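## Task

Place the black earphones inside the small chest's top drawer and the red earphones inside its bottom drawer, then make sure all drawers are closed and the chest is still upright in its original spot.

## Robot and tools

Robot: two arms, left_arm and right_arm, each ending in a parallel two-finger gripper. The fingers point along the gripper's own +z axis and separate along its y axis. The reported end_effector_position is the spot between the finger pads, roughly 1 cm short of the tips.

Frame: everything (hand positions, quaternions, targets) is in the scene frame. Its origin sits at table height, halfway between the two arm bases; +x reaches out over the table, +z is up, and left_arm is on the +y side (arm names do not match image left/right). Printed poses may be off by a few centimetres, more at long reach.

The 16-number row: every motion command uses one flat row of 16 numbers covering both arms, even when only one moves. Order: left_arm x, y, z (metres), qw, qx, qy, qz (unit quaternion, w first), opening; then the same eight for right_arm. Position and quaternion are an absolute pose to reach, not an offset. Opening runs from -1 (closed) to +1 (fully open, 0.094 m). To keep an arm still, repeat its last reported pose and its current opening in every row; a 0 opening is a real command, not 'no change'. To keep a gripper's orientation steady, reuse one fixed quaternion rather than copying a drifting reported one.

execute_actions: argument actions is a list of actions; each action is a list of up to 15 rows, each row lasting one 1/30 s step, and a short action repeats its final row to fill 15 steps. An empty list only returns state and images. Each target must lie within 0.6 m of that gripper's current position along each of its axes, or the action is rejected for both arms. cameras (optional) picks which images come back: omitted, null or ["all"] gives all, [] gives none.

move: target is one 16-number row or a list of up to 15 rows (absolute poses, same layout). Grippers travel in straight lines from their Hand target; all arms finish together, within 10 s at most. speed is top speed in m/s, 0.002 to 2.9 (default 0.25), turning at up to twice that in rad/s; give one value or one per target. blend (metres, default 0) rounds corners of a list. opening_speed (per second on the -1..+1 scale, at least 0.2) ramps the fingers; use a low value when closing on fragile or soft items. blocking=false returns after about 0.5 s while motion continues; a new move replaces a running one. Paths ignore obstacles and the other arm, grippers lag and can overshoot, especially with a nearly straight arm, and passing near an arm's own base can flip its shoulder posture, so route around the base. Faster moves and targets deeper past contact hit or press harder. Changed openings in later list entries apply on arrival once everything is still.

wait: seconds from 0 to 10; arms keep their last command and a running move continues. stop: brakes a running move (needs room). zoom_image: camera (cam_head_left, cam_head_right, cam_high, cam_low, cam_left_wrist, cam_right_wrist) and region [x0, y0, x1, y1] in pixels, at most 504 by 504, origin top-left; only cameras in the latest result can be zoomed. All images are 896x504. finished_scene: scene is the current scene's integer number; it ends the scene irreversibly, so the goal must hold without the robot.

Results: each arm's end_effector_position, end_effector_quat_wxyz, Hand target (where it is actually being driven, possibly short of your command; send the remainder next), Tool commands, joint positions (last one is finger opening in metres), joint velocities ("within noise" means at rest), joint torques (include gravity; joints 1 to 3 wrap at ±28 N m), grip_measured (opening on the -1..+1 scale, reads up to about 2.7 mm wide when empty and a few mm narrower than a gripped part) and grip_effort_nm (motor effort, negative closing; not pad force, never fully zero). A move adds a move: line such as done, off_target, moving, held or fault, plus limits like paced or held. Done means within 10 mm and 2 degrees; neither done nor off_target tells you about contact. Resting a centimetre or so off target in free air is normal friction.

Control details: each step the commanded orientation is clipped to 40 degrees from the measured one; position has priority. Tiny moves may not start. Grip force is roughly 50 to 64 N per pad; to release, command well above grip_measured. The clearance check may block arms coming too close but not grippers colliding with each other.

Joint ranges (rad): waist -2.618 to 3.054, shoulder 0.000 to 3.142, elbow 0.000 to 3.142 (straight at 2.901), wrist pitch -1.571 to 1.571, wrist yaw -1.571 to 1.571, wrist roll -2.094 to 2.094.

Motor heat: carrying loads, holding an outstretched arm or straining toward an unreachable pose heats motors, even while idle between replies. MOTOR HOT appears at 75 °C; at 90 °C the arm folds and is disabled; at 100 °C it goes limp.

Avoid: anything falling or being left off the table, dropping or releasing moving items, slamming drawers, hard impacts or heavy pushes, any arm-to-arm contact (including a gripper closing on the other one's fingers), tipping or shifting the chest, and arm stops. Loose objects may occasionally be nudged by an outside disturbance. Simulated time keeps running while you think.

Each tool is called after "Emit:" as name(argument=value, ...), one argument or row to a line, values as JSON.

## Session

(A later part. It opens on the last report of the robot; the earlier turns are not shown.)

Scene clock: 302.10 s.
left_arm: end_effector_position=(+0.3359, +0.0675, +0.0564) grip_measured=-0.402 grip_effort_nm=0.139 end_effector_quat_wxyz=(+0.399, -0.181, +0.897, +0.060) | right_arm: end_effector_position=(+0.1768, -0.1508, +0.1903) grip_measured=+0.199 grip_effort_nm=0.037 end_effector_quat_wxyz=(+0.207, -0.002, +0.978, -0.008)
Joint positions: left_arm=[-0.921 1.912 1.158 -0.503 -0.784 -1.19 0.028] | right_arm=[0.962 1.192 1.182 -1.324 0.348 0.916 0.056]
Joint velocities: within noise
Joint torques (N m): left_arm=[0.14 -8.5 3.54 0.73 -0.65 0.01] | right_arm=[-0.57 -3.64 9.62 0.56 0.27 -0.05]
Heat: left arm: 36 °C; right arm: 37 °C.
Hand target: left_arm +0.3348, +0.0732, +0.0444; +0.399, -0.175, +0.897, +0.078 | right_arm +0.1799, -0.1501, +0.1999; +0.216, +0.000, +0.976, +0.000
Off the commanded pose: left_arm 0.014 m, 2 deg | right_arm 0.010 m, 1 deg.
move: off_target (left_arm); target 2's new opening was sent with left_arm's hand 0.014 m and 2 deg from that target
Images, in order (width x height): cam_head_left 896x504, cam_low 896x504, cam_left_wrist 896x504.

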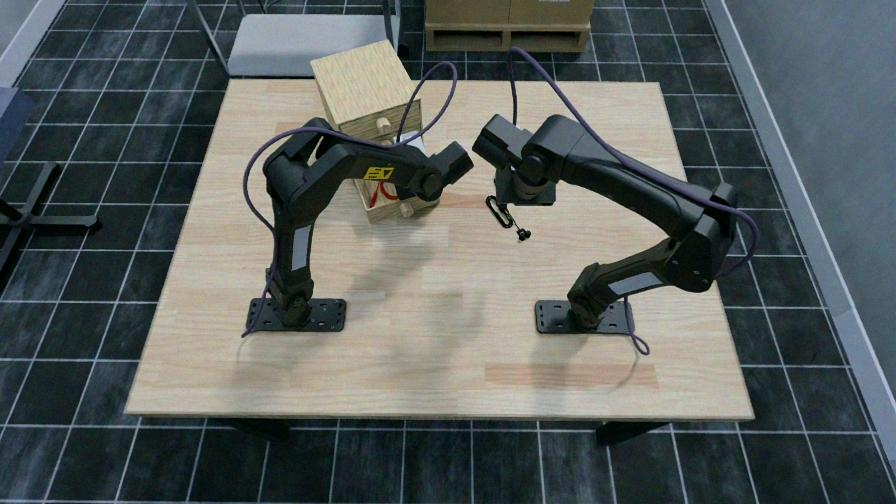

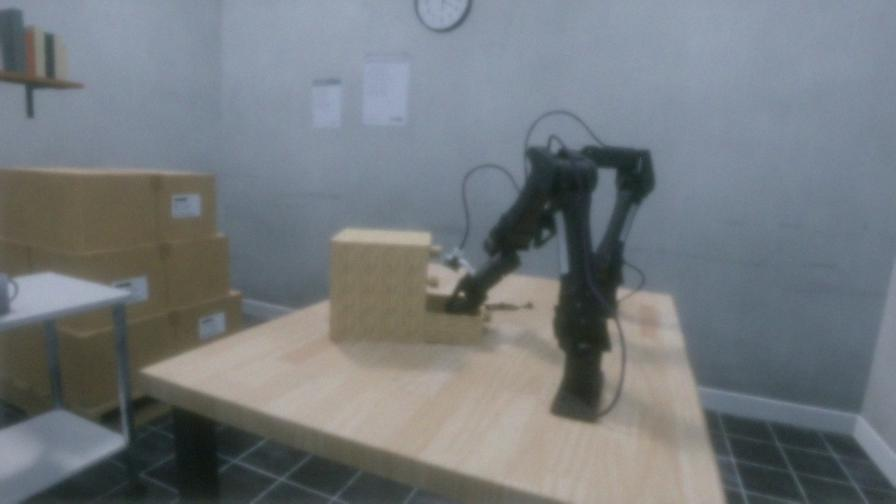

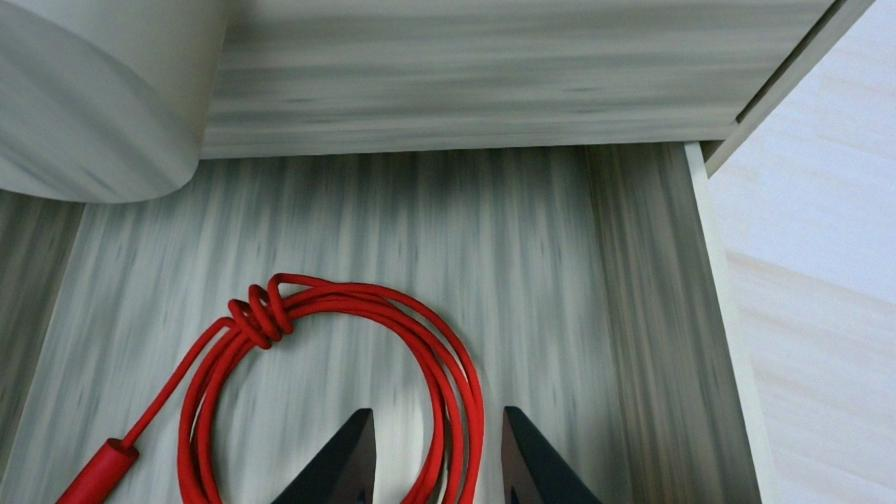

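Emit:
move(
  target=[
    [0.325,0.067,0.1,0.400,-0.175,0.898,0.078,-0.4,0.18,-0.15,0.2,0.216,0,0.976,0,0.2],
    [0.29,0.06,0.22,0.400,-0.175,0.898,0.078,-0.4,0.18,-0.15,0.2,0.216,0,0.976,0,0.2],
    [0.22,0.31,0.22,0.216,0,0.976,0,-0.4,0.165,0.0,0.12,0.598,-0.151,0.779,0.116,0.2],
    [0.22,0.31,0.22,0.216,0,0.976,0,-0.4,0.165,0.057,0.075,0.598,-0.151,0.779,0.116,0.2],
  ],
  speed=[0.15,0.2,0.3,0.2],
  blend=[0.01,0.01,0.02,0],
)

Scene clock: 318.23 s.
left_arm: end_effector_position=(+0.2203, +0.3106, +0.2157) grip_measured=-0.402 grip_effort_nm=0.120 end_effector_quat_wxyz=(+0.214, -0.002, +0.977, +0.004) | right_arm: end_effector_position=(+0.1632, +0.0550, +0.0730) grip_measured=+0.199 grip_effort_nm=0.037 end_effector_quat_wxyz=(+0.592, -0.158, +0.782, +0.118)
Joint positions: left_arm=[0.055 1.03 1.183 -1.293 0.014 0.047 0.028] | right_arm=[1.55 1.849 0.622 0.617 1.077 0.55 0.056]
Joint velocities: within noise
Joint torques (N m): left_arm=[0.87 -2.35 6.53 0.7 0.12 0.08] | right_arm=[-0.02 -6.98 5.98 1.4 0.51 -0.01]
Heat: left arm: 35 °C; right arm: 37 °C.
Hand target: left_arm +0.2200, +0.3100, +0.2199; +0.216, +0.000, +0.976, +0.000 | right_arm +0.1649, +0.0569, +0.0750; +0.598, -0.151, +0.779, +0.116
Off the commanded pose: left_arm 0.004 m, 1 deg | right_arm 0.003 m, 1 deg.
move: done

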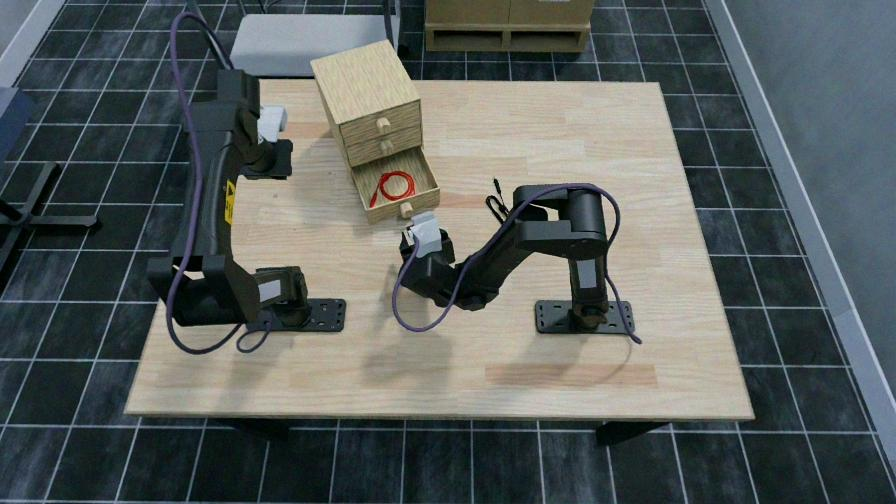

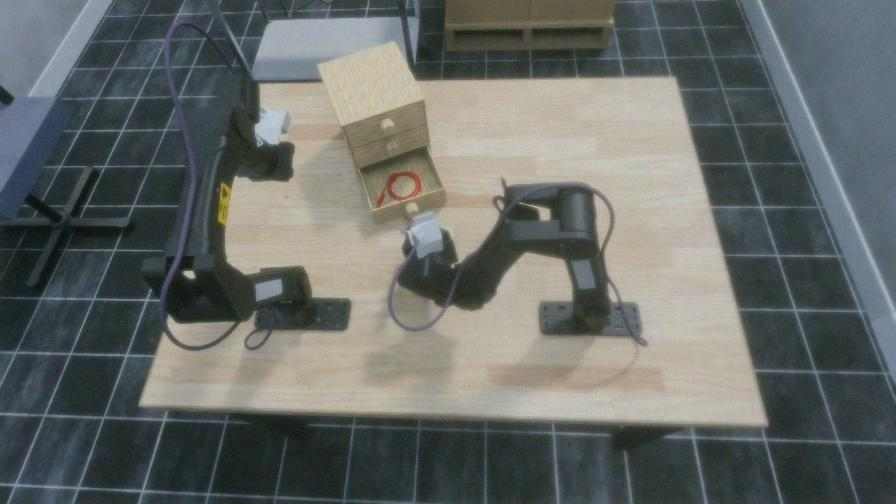

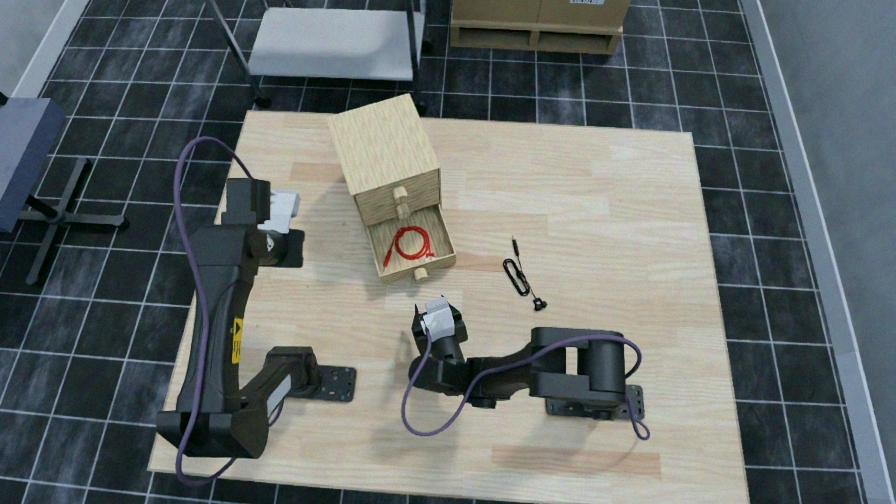

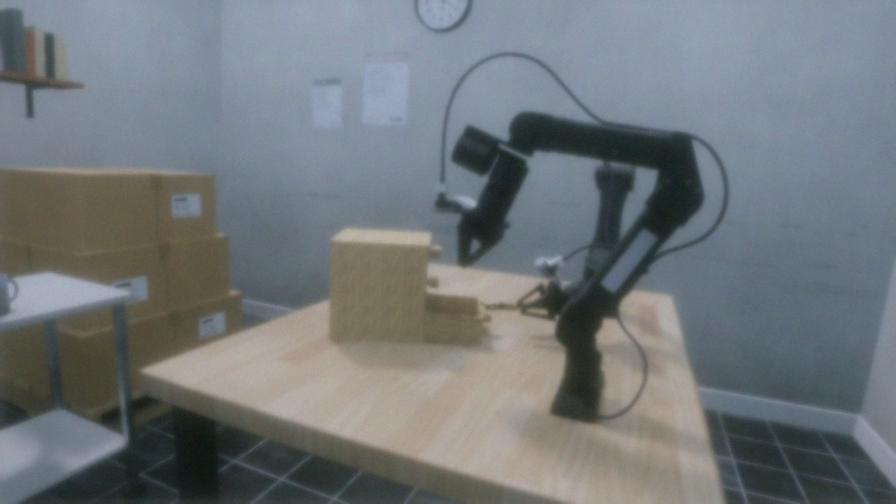

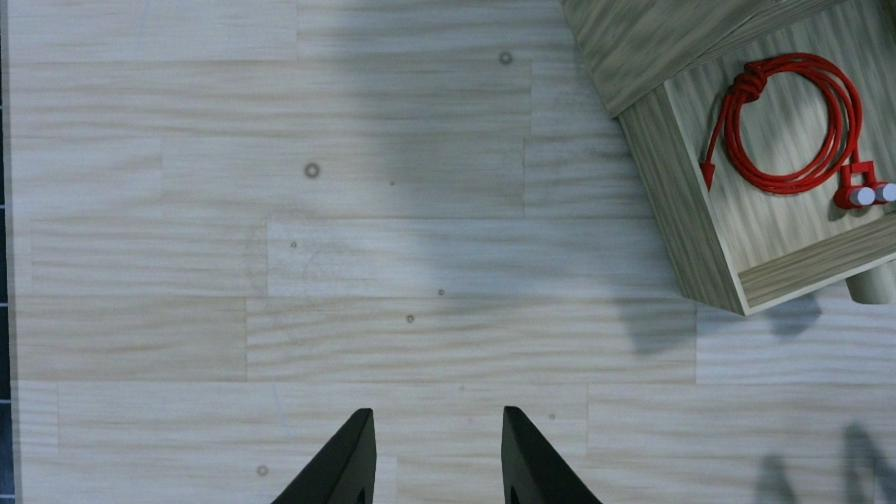

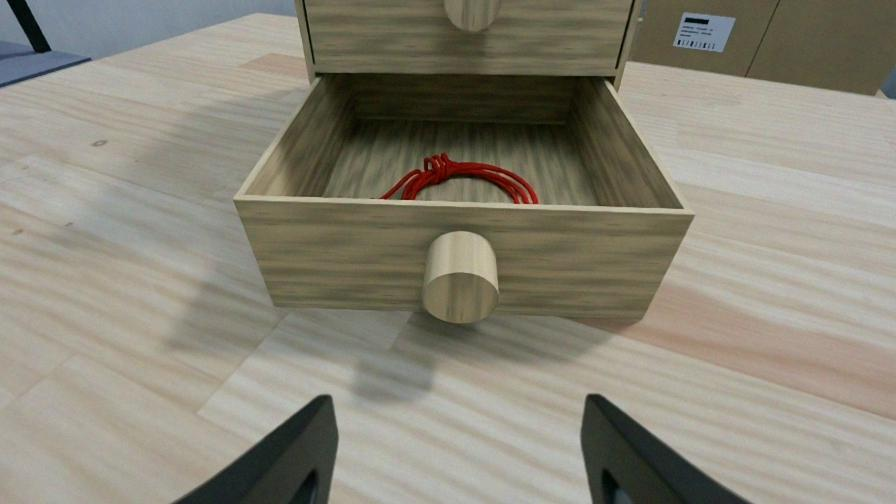

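Emit:
move(
  target=[
    [0.22,0.31,0.22,0.216,0,0.976,0,-0.4,0.2275,0.084,0.066,0.598,-0.151,0.779,0.116,0.2],
    [0.22,0.31,0.22,0.216,0,0.976,0,-0.4,0.2275,0.084,0.066,0.598,-0.151,0.779,0.116,-0.6],
    [0.22,0.31,0.22,0.216,0,0.976,0,-0.4,0.358,0.138,0.066,0.598,-0.151,0.779,0.116,-0.6],
  ],
  speed=[0.15,0.12,0.12],
  cameras=["cam_head_left","cam_right_wrist","cam_low"],
)

Scene clock: 327.07 s.
left_arm: end_effector_position=(+0.2202, +0.3105, +0.2157) grip_measured=-0.402 grip_effort_nm=0.120 end_effector_quat_wxyz=(+0.213, -0.002, +0.977, +0.004) | right_arm: end_effector_position=(+0.3568, +0.1319, +0.0760) grip_measured=-0.599 grip_effort_nm=-0.100 end_effector_quat_wxyz=(+0.608, -0.136, +0.773, +0.119)
Joint positions: left_arm=[0.055 1.03 1.183 -1.294 0.015 0.048 0.028] | right_arm=[1.083 2.234 1.155 0.772 0.693 0.22 0.019]
Joint velocities: within noise
Joint torques (N m): left_arm=[0.96 -2.29 6.53 0.7 0.14 0.05] | right_arm=[-0.12 -10.63 8.28 1.31 -0.11 -0.03]
Heat: left arm: 35 °C; right arm: 38 °C.
Hand target: left_arm +0.2200, +0.3099, +0.2199; +0.216, +0.000, +0.976, +0.000 | right_arm +0.3576, +0.1375, +0.0661; +0.598, -0.151, +0.779, +0.116
Off the commanded pose: left_arm 0.004 m, 1 deg | right_arm 0.012 m, 2 deg.
move: off_target (right_arm)
Images, in order (width x height): cam_head_left 896x504, cam_low 896x504, cam_right_wrist 896x504.

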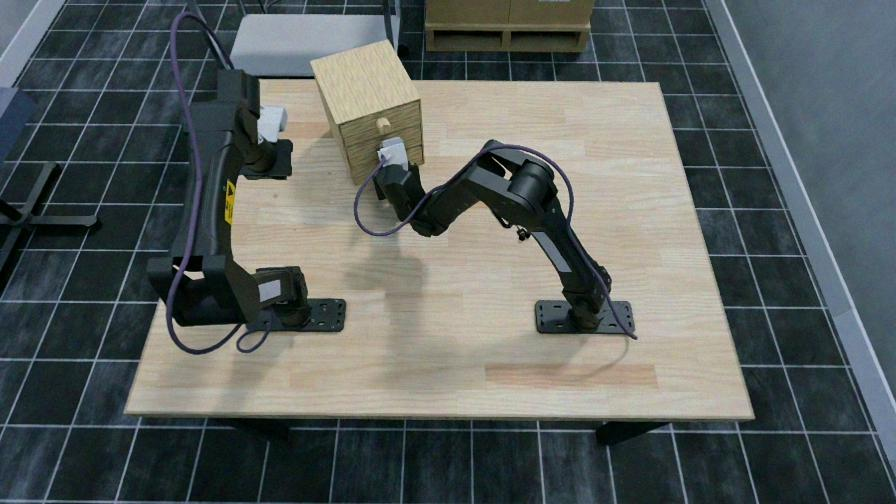

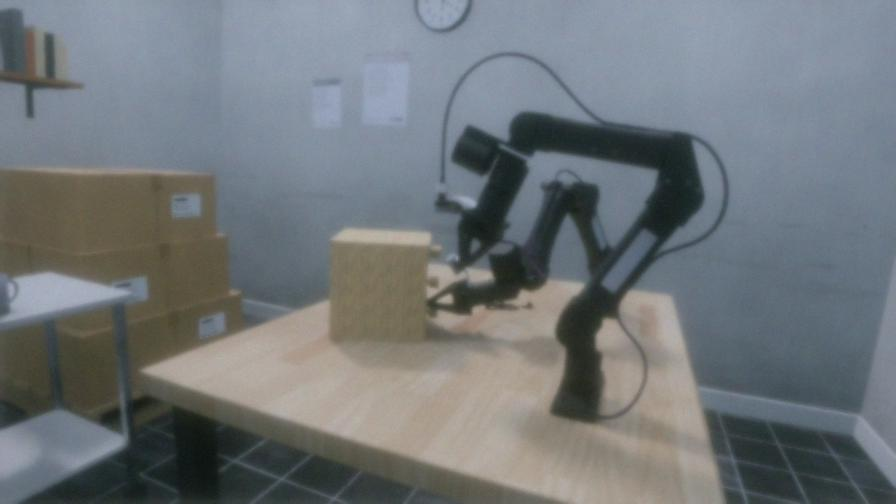

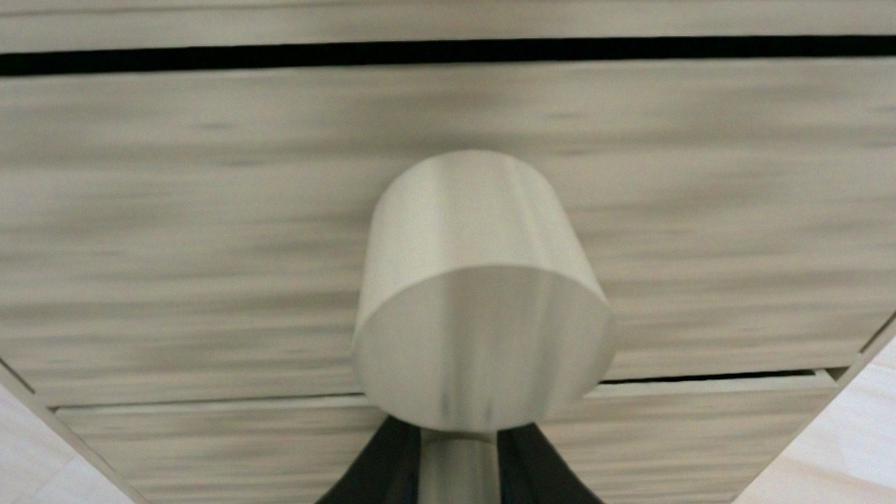

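Emit:
move(
  target=[
    [0.22,0.31,0.22,0.216,0,0.976,0,-0.4,0.358,0.138,0.07,0.598,-0.151,0.779,0.116,0.2],
    [0.22,0.31,0.22,0.216,0,0.976,0,-0.4,0.27,0.101,0.076,0.598,-0.151,0.779,0.116,0.2],
  ],
  speed=[0.1,0.15],
  cameras=["cam_head_left","cam_right_wrist","cam_low"],
)

Emit:
zoom_image(
  camera="cam_low",
  region=[390, 230, 550, 390],
)

Scene clock: 335.30 s.
left_arm: end_effector_position=(+0.2202, +0.3105, +0.2157) grip_measured=-0.402 grip_effort_nm=0.120 end_effector_quat_wxyz=(+0.213, -0.002, +0.977, +0.004) | right_arm: end_effector_position=(+0.2698, +0.1034, +0.0615) grip_measured=+0.199 grip_effort_nm=0.042 end_effector_quat_wxyz=(+0.589, -0.170, +0.783, +0.102)
Joint positions: left_arm=[0.055 1.03 1.183 -1.294 0.015 0.048 0.028] | right_arm=[1.25 2.083 0.877 0.778 0.817 0.279 0.056]
Joint velocities: within noise
Joint torques (N m): left_arm=[1.01 -2.22 6.54 0.75 0.11 0.07] | right_arm=[0.09 -13.42 3.99 1.63 0.33 0.21]
Heat: left arm: 36 °C; right arm: 38 °C.
Hand target: left_arm +0.2200, +0.3100, +0.2199; +0.216, +0.000, +0.976, +0.000 | right_arm +0.2702, +0.1011, +0.0755; +0.598, -0.151, +0.779, +0.116
Off the commanded pose: left_arm 0.004 m, 1 deg | right_arm 0.015 m, 3 deg.
move: off_target (right_arm)
Images, in order (width x height): cam_head_left 896x504, cam_low 896x504, cam_right_wrist 896x504.

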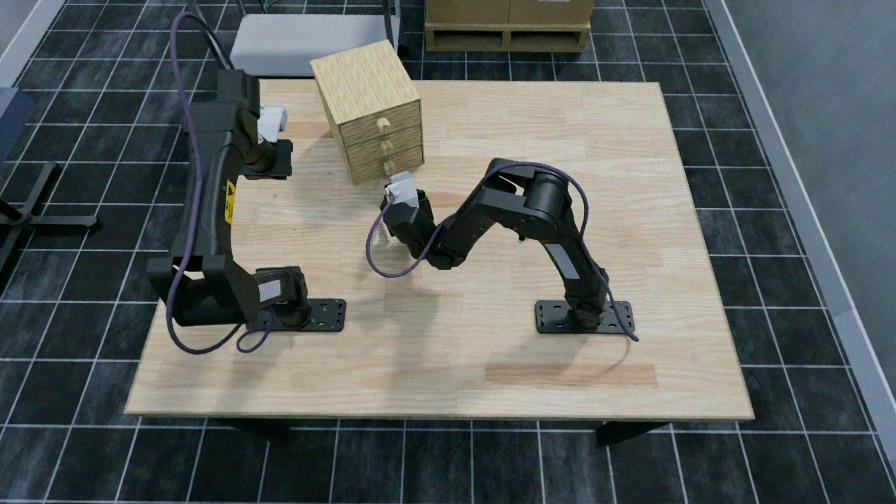

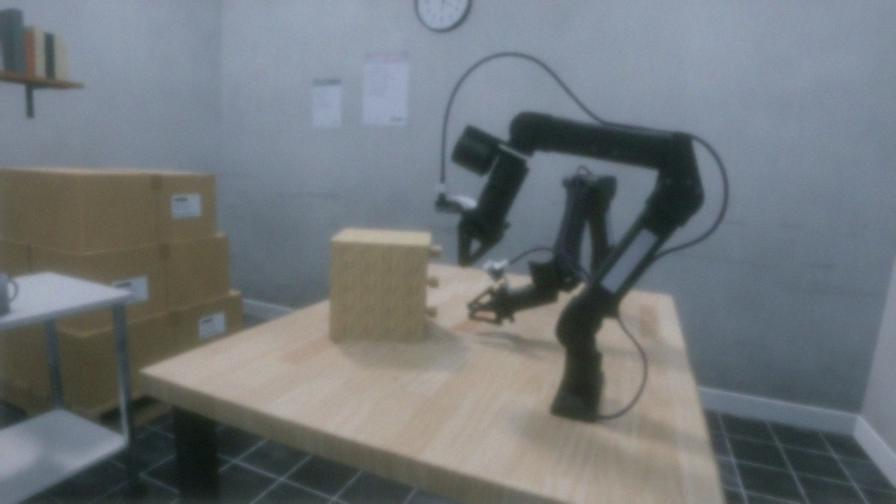

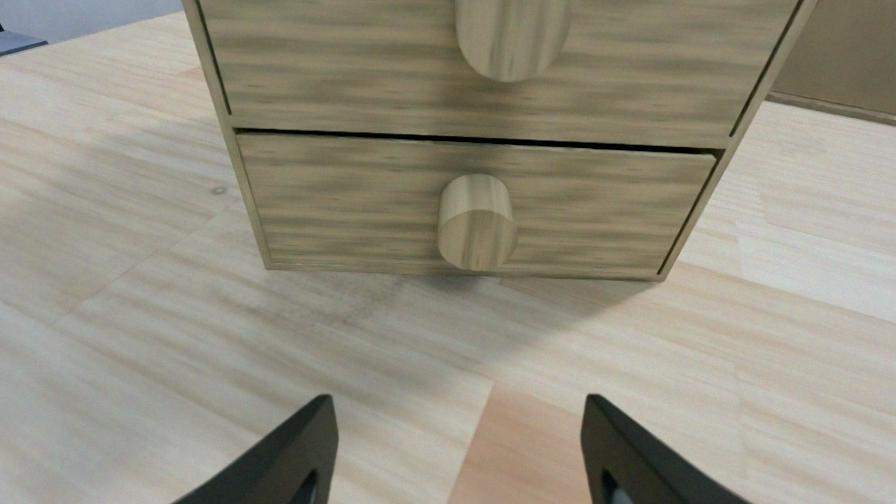

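Scaled by 3.150 from the camera's 896x504 image, which has a finer 1280x720 frame.

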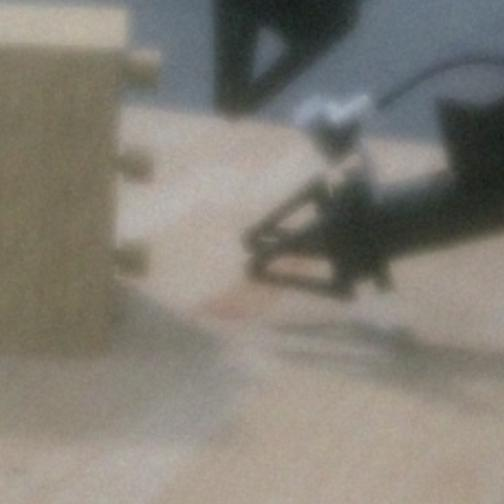

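Emit:
move(
  target=[
    [0.22,0.31,0.22,0.216,0,0.976,0,-0.4,0.24,0.09,0.14,0.598,-0.151,0.779,0.116,0.5],
    [0.22,0.31,0.22,0.216,0,0.976,0,-0.4,0.305,0.116,0.205,0.598,-0.151,0.779,0.116,0.5],
  ],
  speed=[0.2,0.2],
  blend=0.03,
  cameras=["cam_head_left","cam_right_wrist","cam_low"],
)

Emit:
zoom_image(
  camera="cam_low",
  region=[390, 200, 550, 360],
)

Scene clock: 344.83 s.
left_arm: end_effector_position=(+0.2202, +0.3104, +0.2157) grip_measured=-0.402 grip_effort_nm=0.120 end_effector_quat_wxyz=(+0.213, -0.002, +0.977, +0.004) | right_arm: end_effector_position=(+0.3040, +0.1106, +0.1962) grip_measured=+0.499 grip_effort_nm=0.042 end_effector_quat_wxyz=(+0.595, -0.151, +0.782, +0.109)
Joint positions: left_arm=[0.055 1.03 1.183 -1.294 0.015 0.048 0.028] | right_arm=[1.176 1.809 1.14 0.286 0.766 0.262 0.07]
Joint velocities: within noise
Joint torques (N m): left_arm=[0.66 -2.28 6.65 0.73 0.13 0.04] | right_arm=[0.09 -9.99 10.03 1.46 0.1 -0.03]
Heat: left arm: 37 °C; right arm: 39 °C.
Hand target: left_arm +0.2200, +0.3099, +0.2199; +0.216, +0.000, +0.976, +0.000 | right_arm +0.3049, +0.1157, +0.2051; +0.598, -0.151, +0.779, +0.116
Off the commanded pose: left_arm 0.004 m, 1 deg | right_arm 0.010 m, 1 deg.
move: done
Images, in order (width x height): cam_head_left 896x504, cam_low 896x504, cam_right_wrist 896x504.

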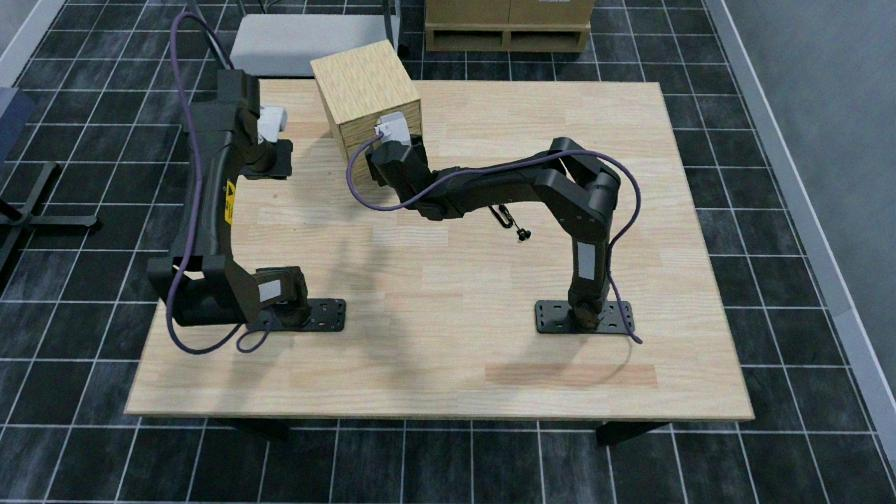

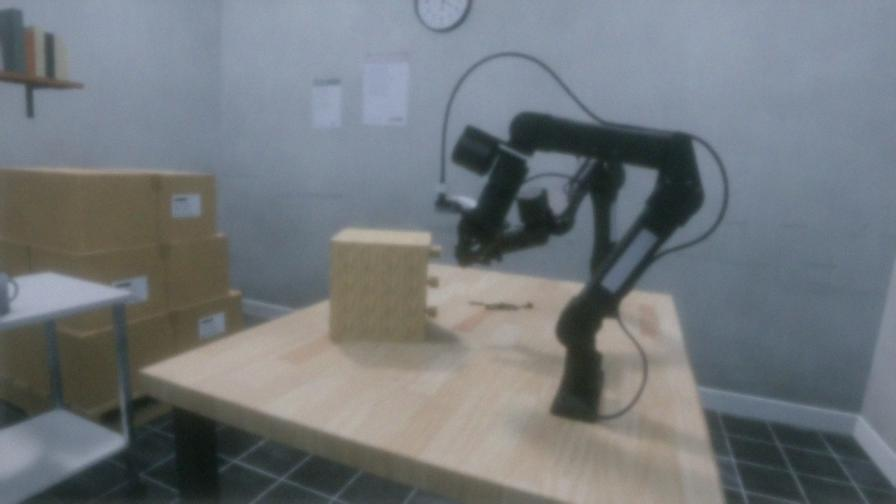

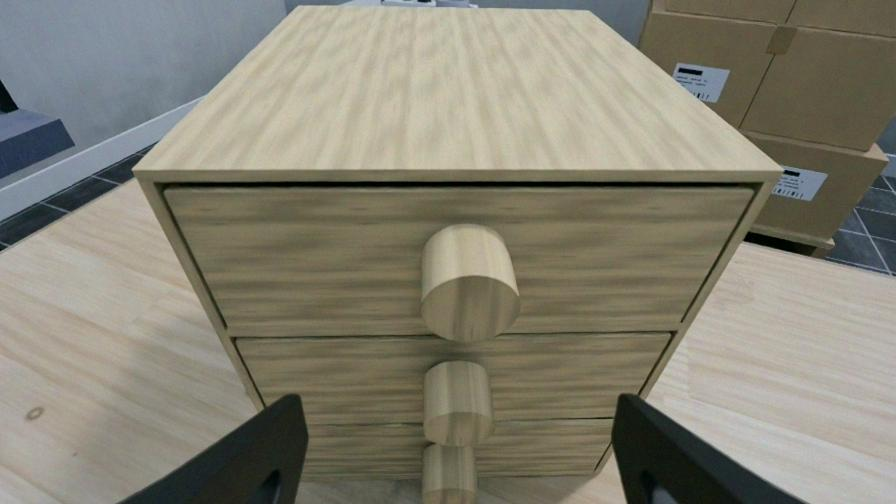

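Scaled by 3.150 from the camera's 896x504 image, which has a finer 1280x720 frame.

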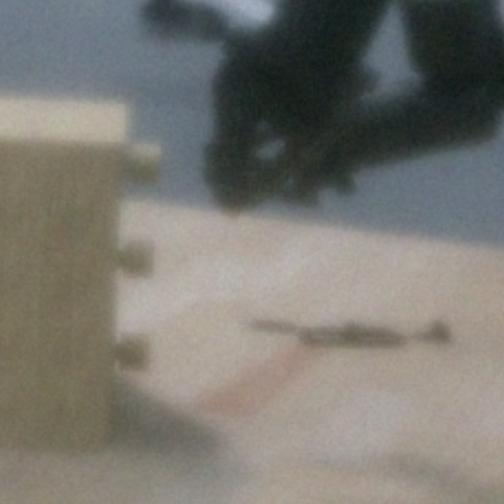

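Emit:
move(
  target=[
    [0.22,0.31,0.22,0.216,0,0.976,0,-0.4,0.352,0.131,0.216,0.598,-0.151,0.779,0.116,0.5],
  ],
  speed=0.12,
  cameras=["cam_head_left","cam_right_wrist","cam_low"],
)

Emit:
zoom_image(
  camera="cam_low",
  region=[390, 200, 550, 360],
)

Scene clock: 361.87 s.
left_arm: end_effector_position=(+0.2202, +0.3104, +0.2157) grip_measured=-0.402 grip_effort_nm=0.115 end_effector_quat_wxyz=(+0.213, -0.002, +0.977, +0.004) | right_arm: end_effector_position=(+0.3496, +0.1236, +0.2098) grip_measured=+0.499 grip_effort_nm=0.046 end_effector_quat_wxyz=(+0.595, -0.149, +0.782, +0.110)
Joint positions: left_arm=[0.055 1.03 1.183 -1.294 0.015 0.048 0.028] | right_arm=[1.085 1.899 1.307 0.24 0.682 0.222 0.07]
Joint velocities: within noise
Joint torques (N m): left_arm=[0.69 -2.09 6.6 0.71 0.08 0.1] | right_arm=[0.1 -10 11.18 1.52 0.07 -0.05]
Heat: left arm: 37 °C; right arm: 39 °C.
Hand target: left_arm +0.2200, +0.3100, +0.2199; +0.216, +0.000, +0.976, +0.000 | right_arm +0.3517, +0.1307, +0.2160; +0.598, -0.151, +0.779, +0.116
Off the commanded pose: left_arm 0.004 m, 1 deg | right_arm 0.010 m, 1 deg.
move: done
Images, in order (width x height): cam_head_left 896x504, cam_low 896x504, cam_right_wrist 896x504.

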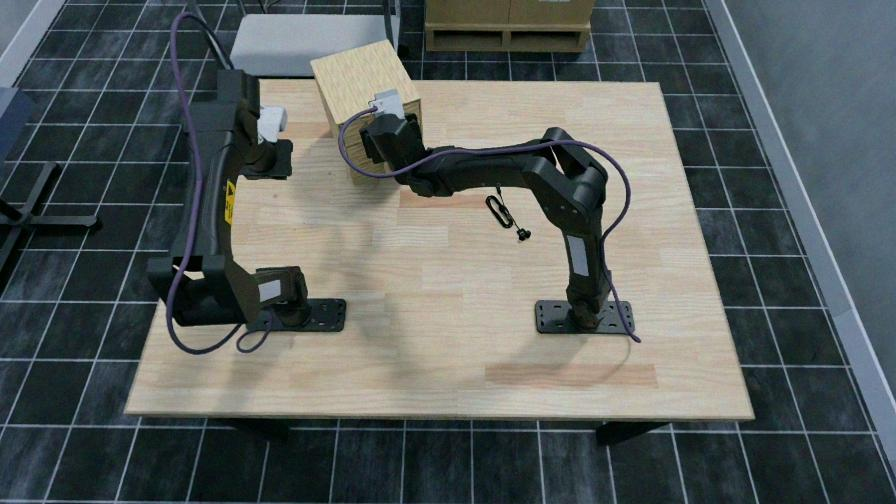

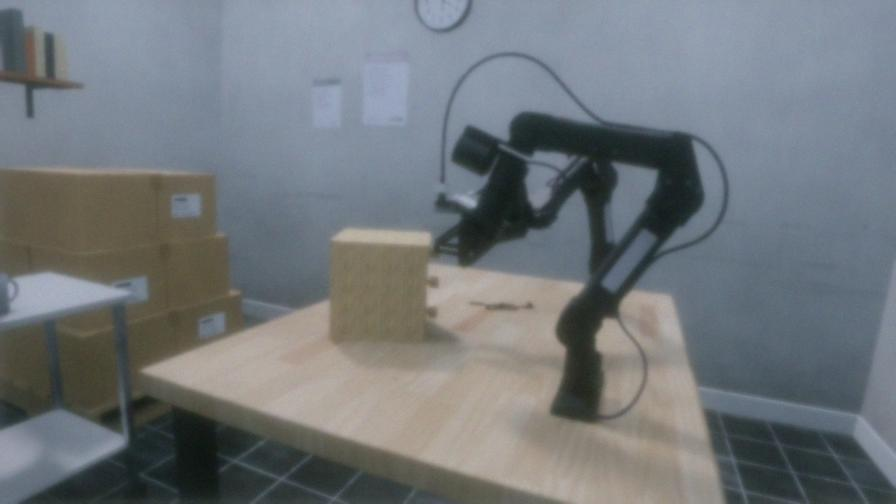

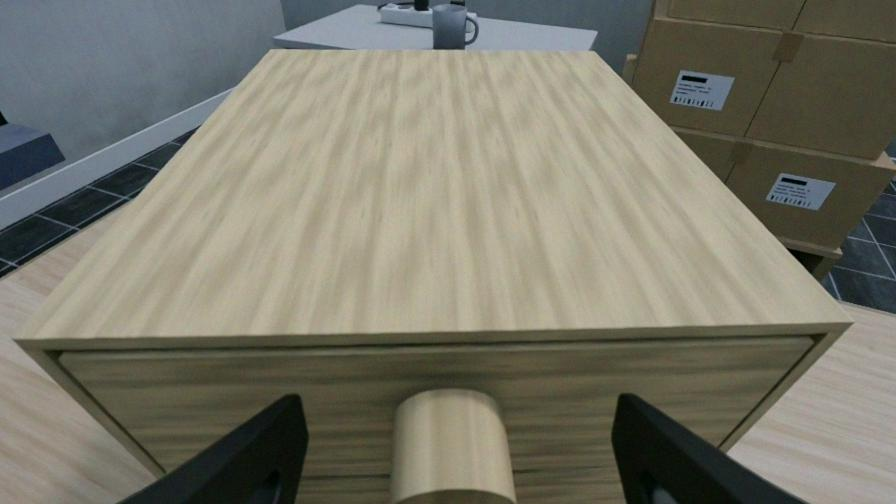

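Scaled by 3.150 from the camera's 896x504 image, which has a finer 1280x720 frame.

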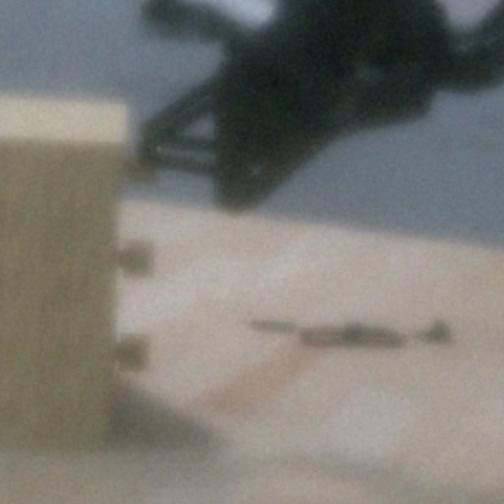

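Emit:
move(
  target=[
    [0.22,0.31,0.22,0.216,0,0.976,0,-0.4,0.354,0.131,0.211,0.598,-0.151,0.779,0.116,0.5],
    [0.22,0.31,0.22,0.216,0,0.976,0,-0.4,0.354,0.131,0.211,0.598,-0.151,0.779,0.116,-0.6],
    [0.22,0.31,0.22,0.216,0,0.976,0,-0.4,0.229,0.080,0.211,0.598,-0.151,0.779,0.116,-0.6],
  ],
  speed=0.12,
  cameras=["cam_head_left","cam_right_wrist","cam_low"],
)

Scene clock: 370.20 s.
left_arm: end_effector_position=(+0.2202, +0.3104, +0.2157) grip_measured=-0.402 grip_effort_nm=0.110 end_effector_quat_wxyz=(+0.213, -0.002, +0.977, +0.004) | right_arm: end_effector_position=(+0.2360, +0.0803, +0.2000) grip_measured=-0.448 grip_effort_nm=-1.062 end_effector_quat_wxyz=(+0.595, -0.153, +0.783, +0.099)
Joint positions: left_arm=[0.055 1.03 1.183 -1.294 0.015 0.048 0.028] | right_arm=[1.337 1.63 0.973 0.189 0.925 0.356 0.026]
Joint velocities: within noise
Joint torques (N m): left_arm=[0.64 -2.1 6.48 0.72 0.11 0.08] | right_arm=[1.21 -11.29 6.69 1.42 0.2 0.05]
Heat: left arm: 37 °C; right arm: 39 °C.
Hand target: left_arm +0.2200, +0.3100, +0.2199; +0.216, +0.000, +0.976, +0.000 | right_arm +0.2293, +0.0801, +0.2108; +0.598, -0.151, +0.779, +0.116
Off the commanded pose: left_arm 0.004 m, 1 deg | right_arm 0.013 m, 2 deg.
move: off_target (right_arm)
Images, in order (width x height): cam_head_left 896x504, cam_low 896x504, cam_right_wrist 896x504.

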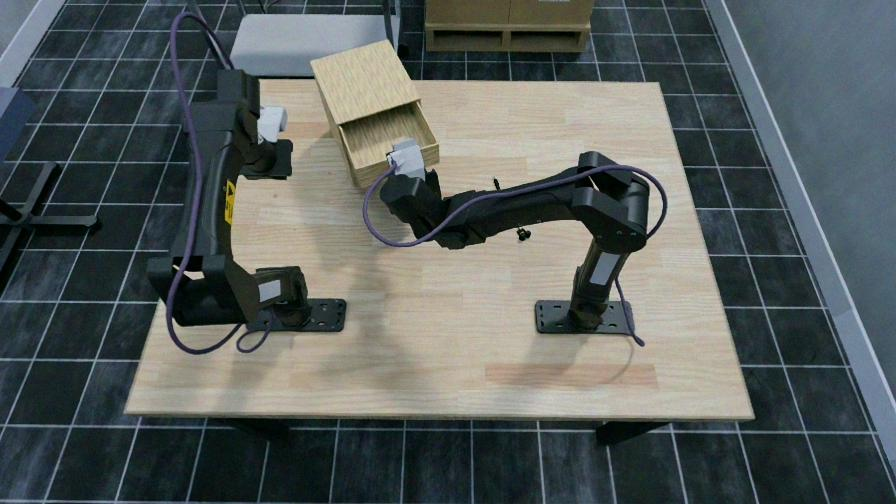

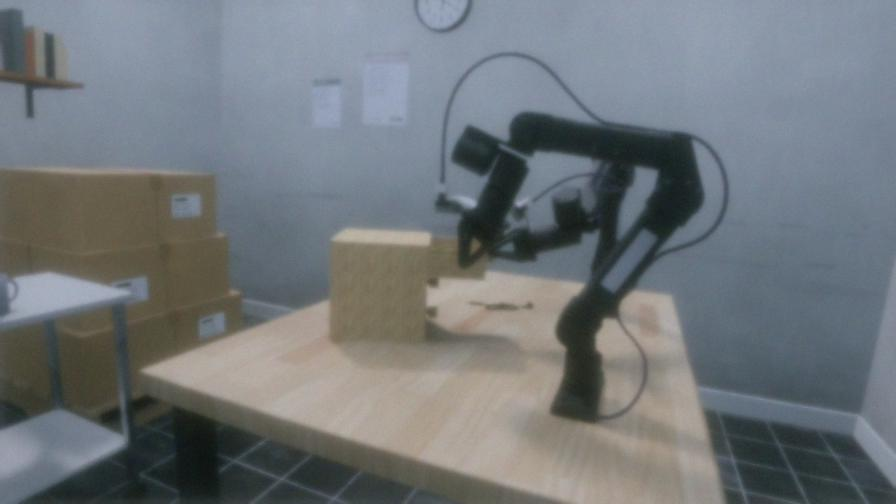

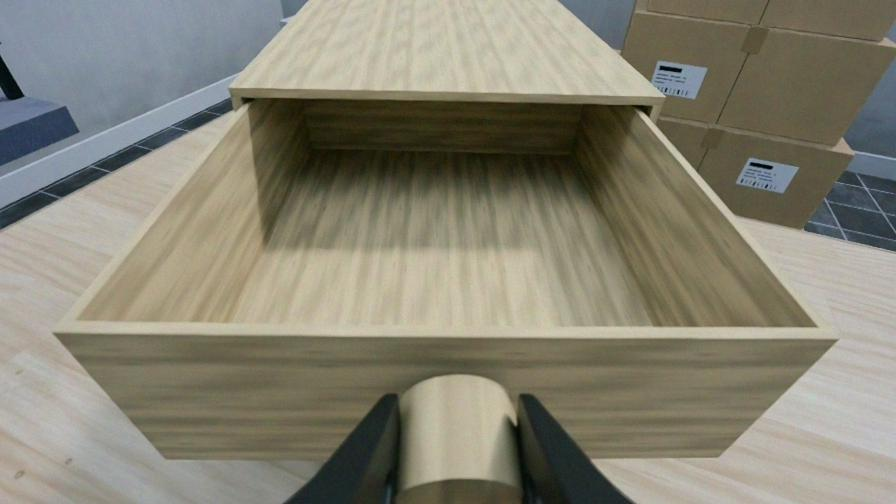

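Emit:
move(
  target=[
    [0.22,0.31,0.22,0.216,0,0.976,0,-0.4,0.229,0.080,0.21,0.598,-0.151,0.779,0.116,0.1],
    [0.22,0.31,0.22,0.216,0,0.976,0,-0.4,0.165,0.054,0.215,0.598,-0.151,0.779,0.116,0.1],
    [0.22,0.31,0.22,0.216,0,0.976,0,-0.4,0.2,-0.12,0.2,0.216,0,0.976,0,0.1],
    [0.22,0.31,0.22,0.216,0,0.976,0,-0.4,0.25,-0.132,0.1,0.216,0,0.976,0,0.1],
  ],
  speed=[0.12,0.15,0.25,0.2],
  blend=[0,0.02,0.03,0],
)

Scene clock: 382.67 s.
left_arm: end_effector_position=(+0.2202, +0.3104, +0.2157) grip_measured=-0.402 grip_effort_nm=0.115 end_effector_quat_wxyz=(+0.213, -0.002, +0.977, +0.004) | right_arm: end_effector_position=(+0.2479, -0.1311, +0.1021) grip_measured=+0.099 grip_effort_nm=0.037 end_effector_quat_wxyz=(+0.213, +0.001, +0.977, +0.000)
Joint positions: left_arm=[0.055 1.03 1.183 -1.294 0.015 0.048 0.028] | right_arm=[0.768 1.39 0.96 -0.822 0.293 0.722 0.052]
Joint velocities: within noise
Joint torques (N m): left_arm=[0.76 -2.17 6.52 0.73 0.07 0.04] | right_arm=[-0.54 -5.35 6.19 0.9 0.2 -0.07]
Heat: left arm: 37 °C; right arm: 39 °C.
Hand target: left_arm +0.2200, +0.3100, +0.2199; +0.216, +0.000, +0.976, +0.000 | right_arm +0.2500, -0.1321, +0.1000; +0.216, +0.000, +0.976, +0.000
Off the commanded pose: left_arm 0.004 m, 1 deg | right_arm 0.003 m, 0 deg.
move: done

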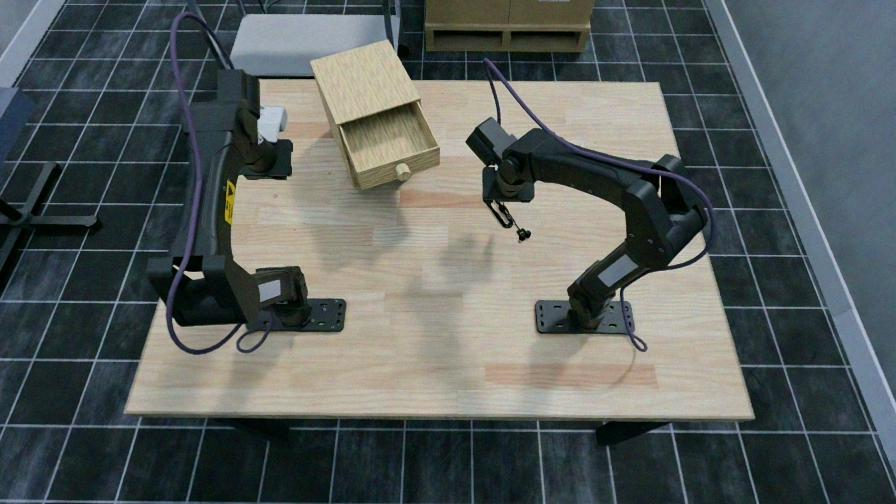

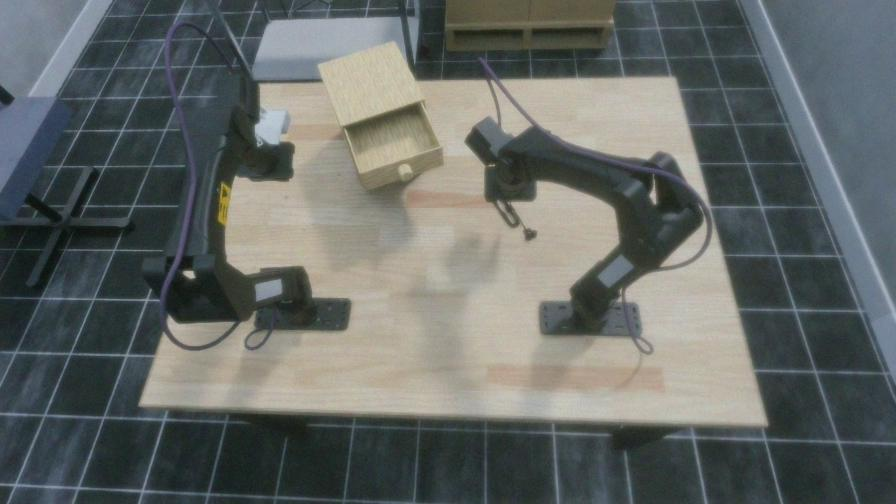

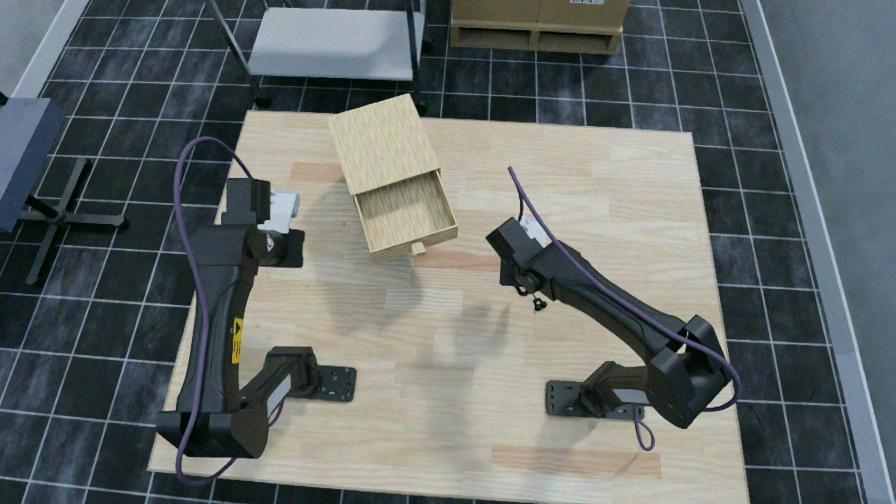

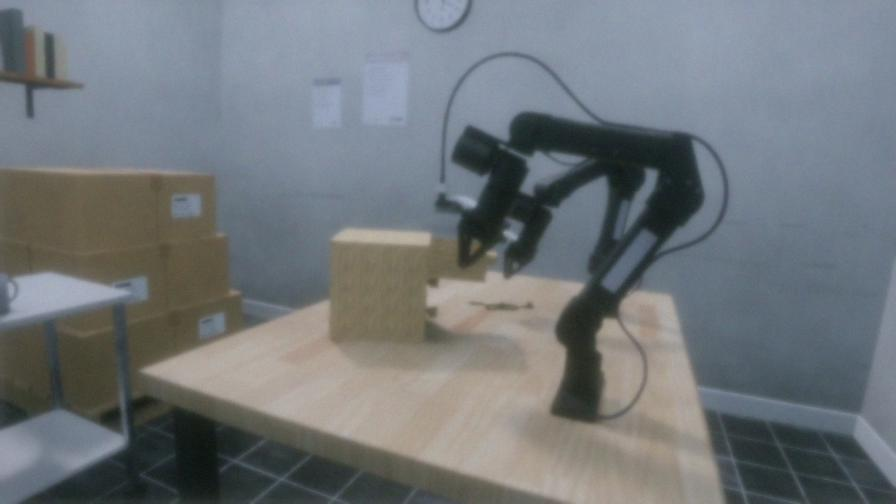

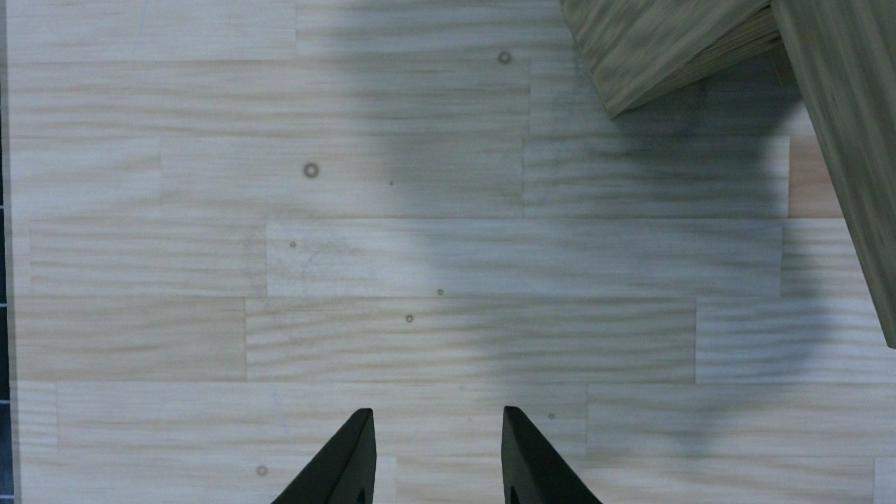

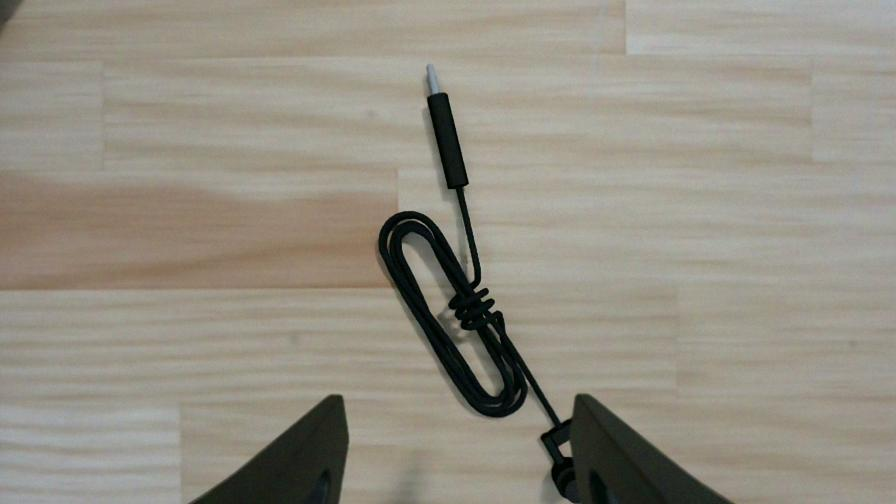

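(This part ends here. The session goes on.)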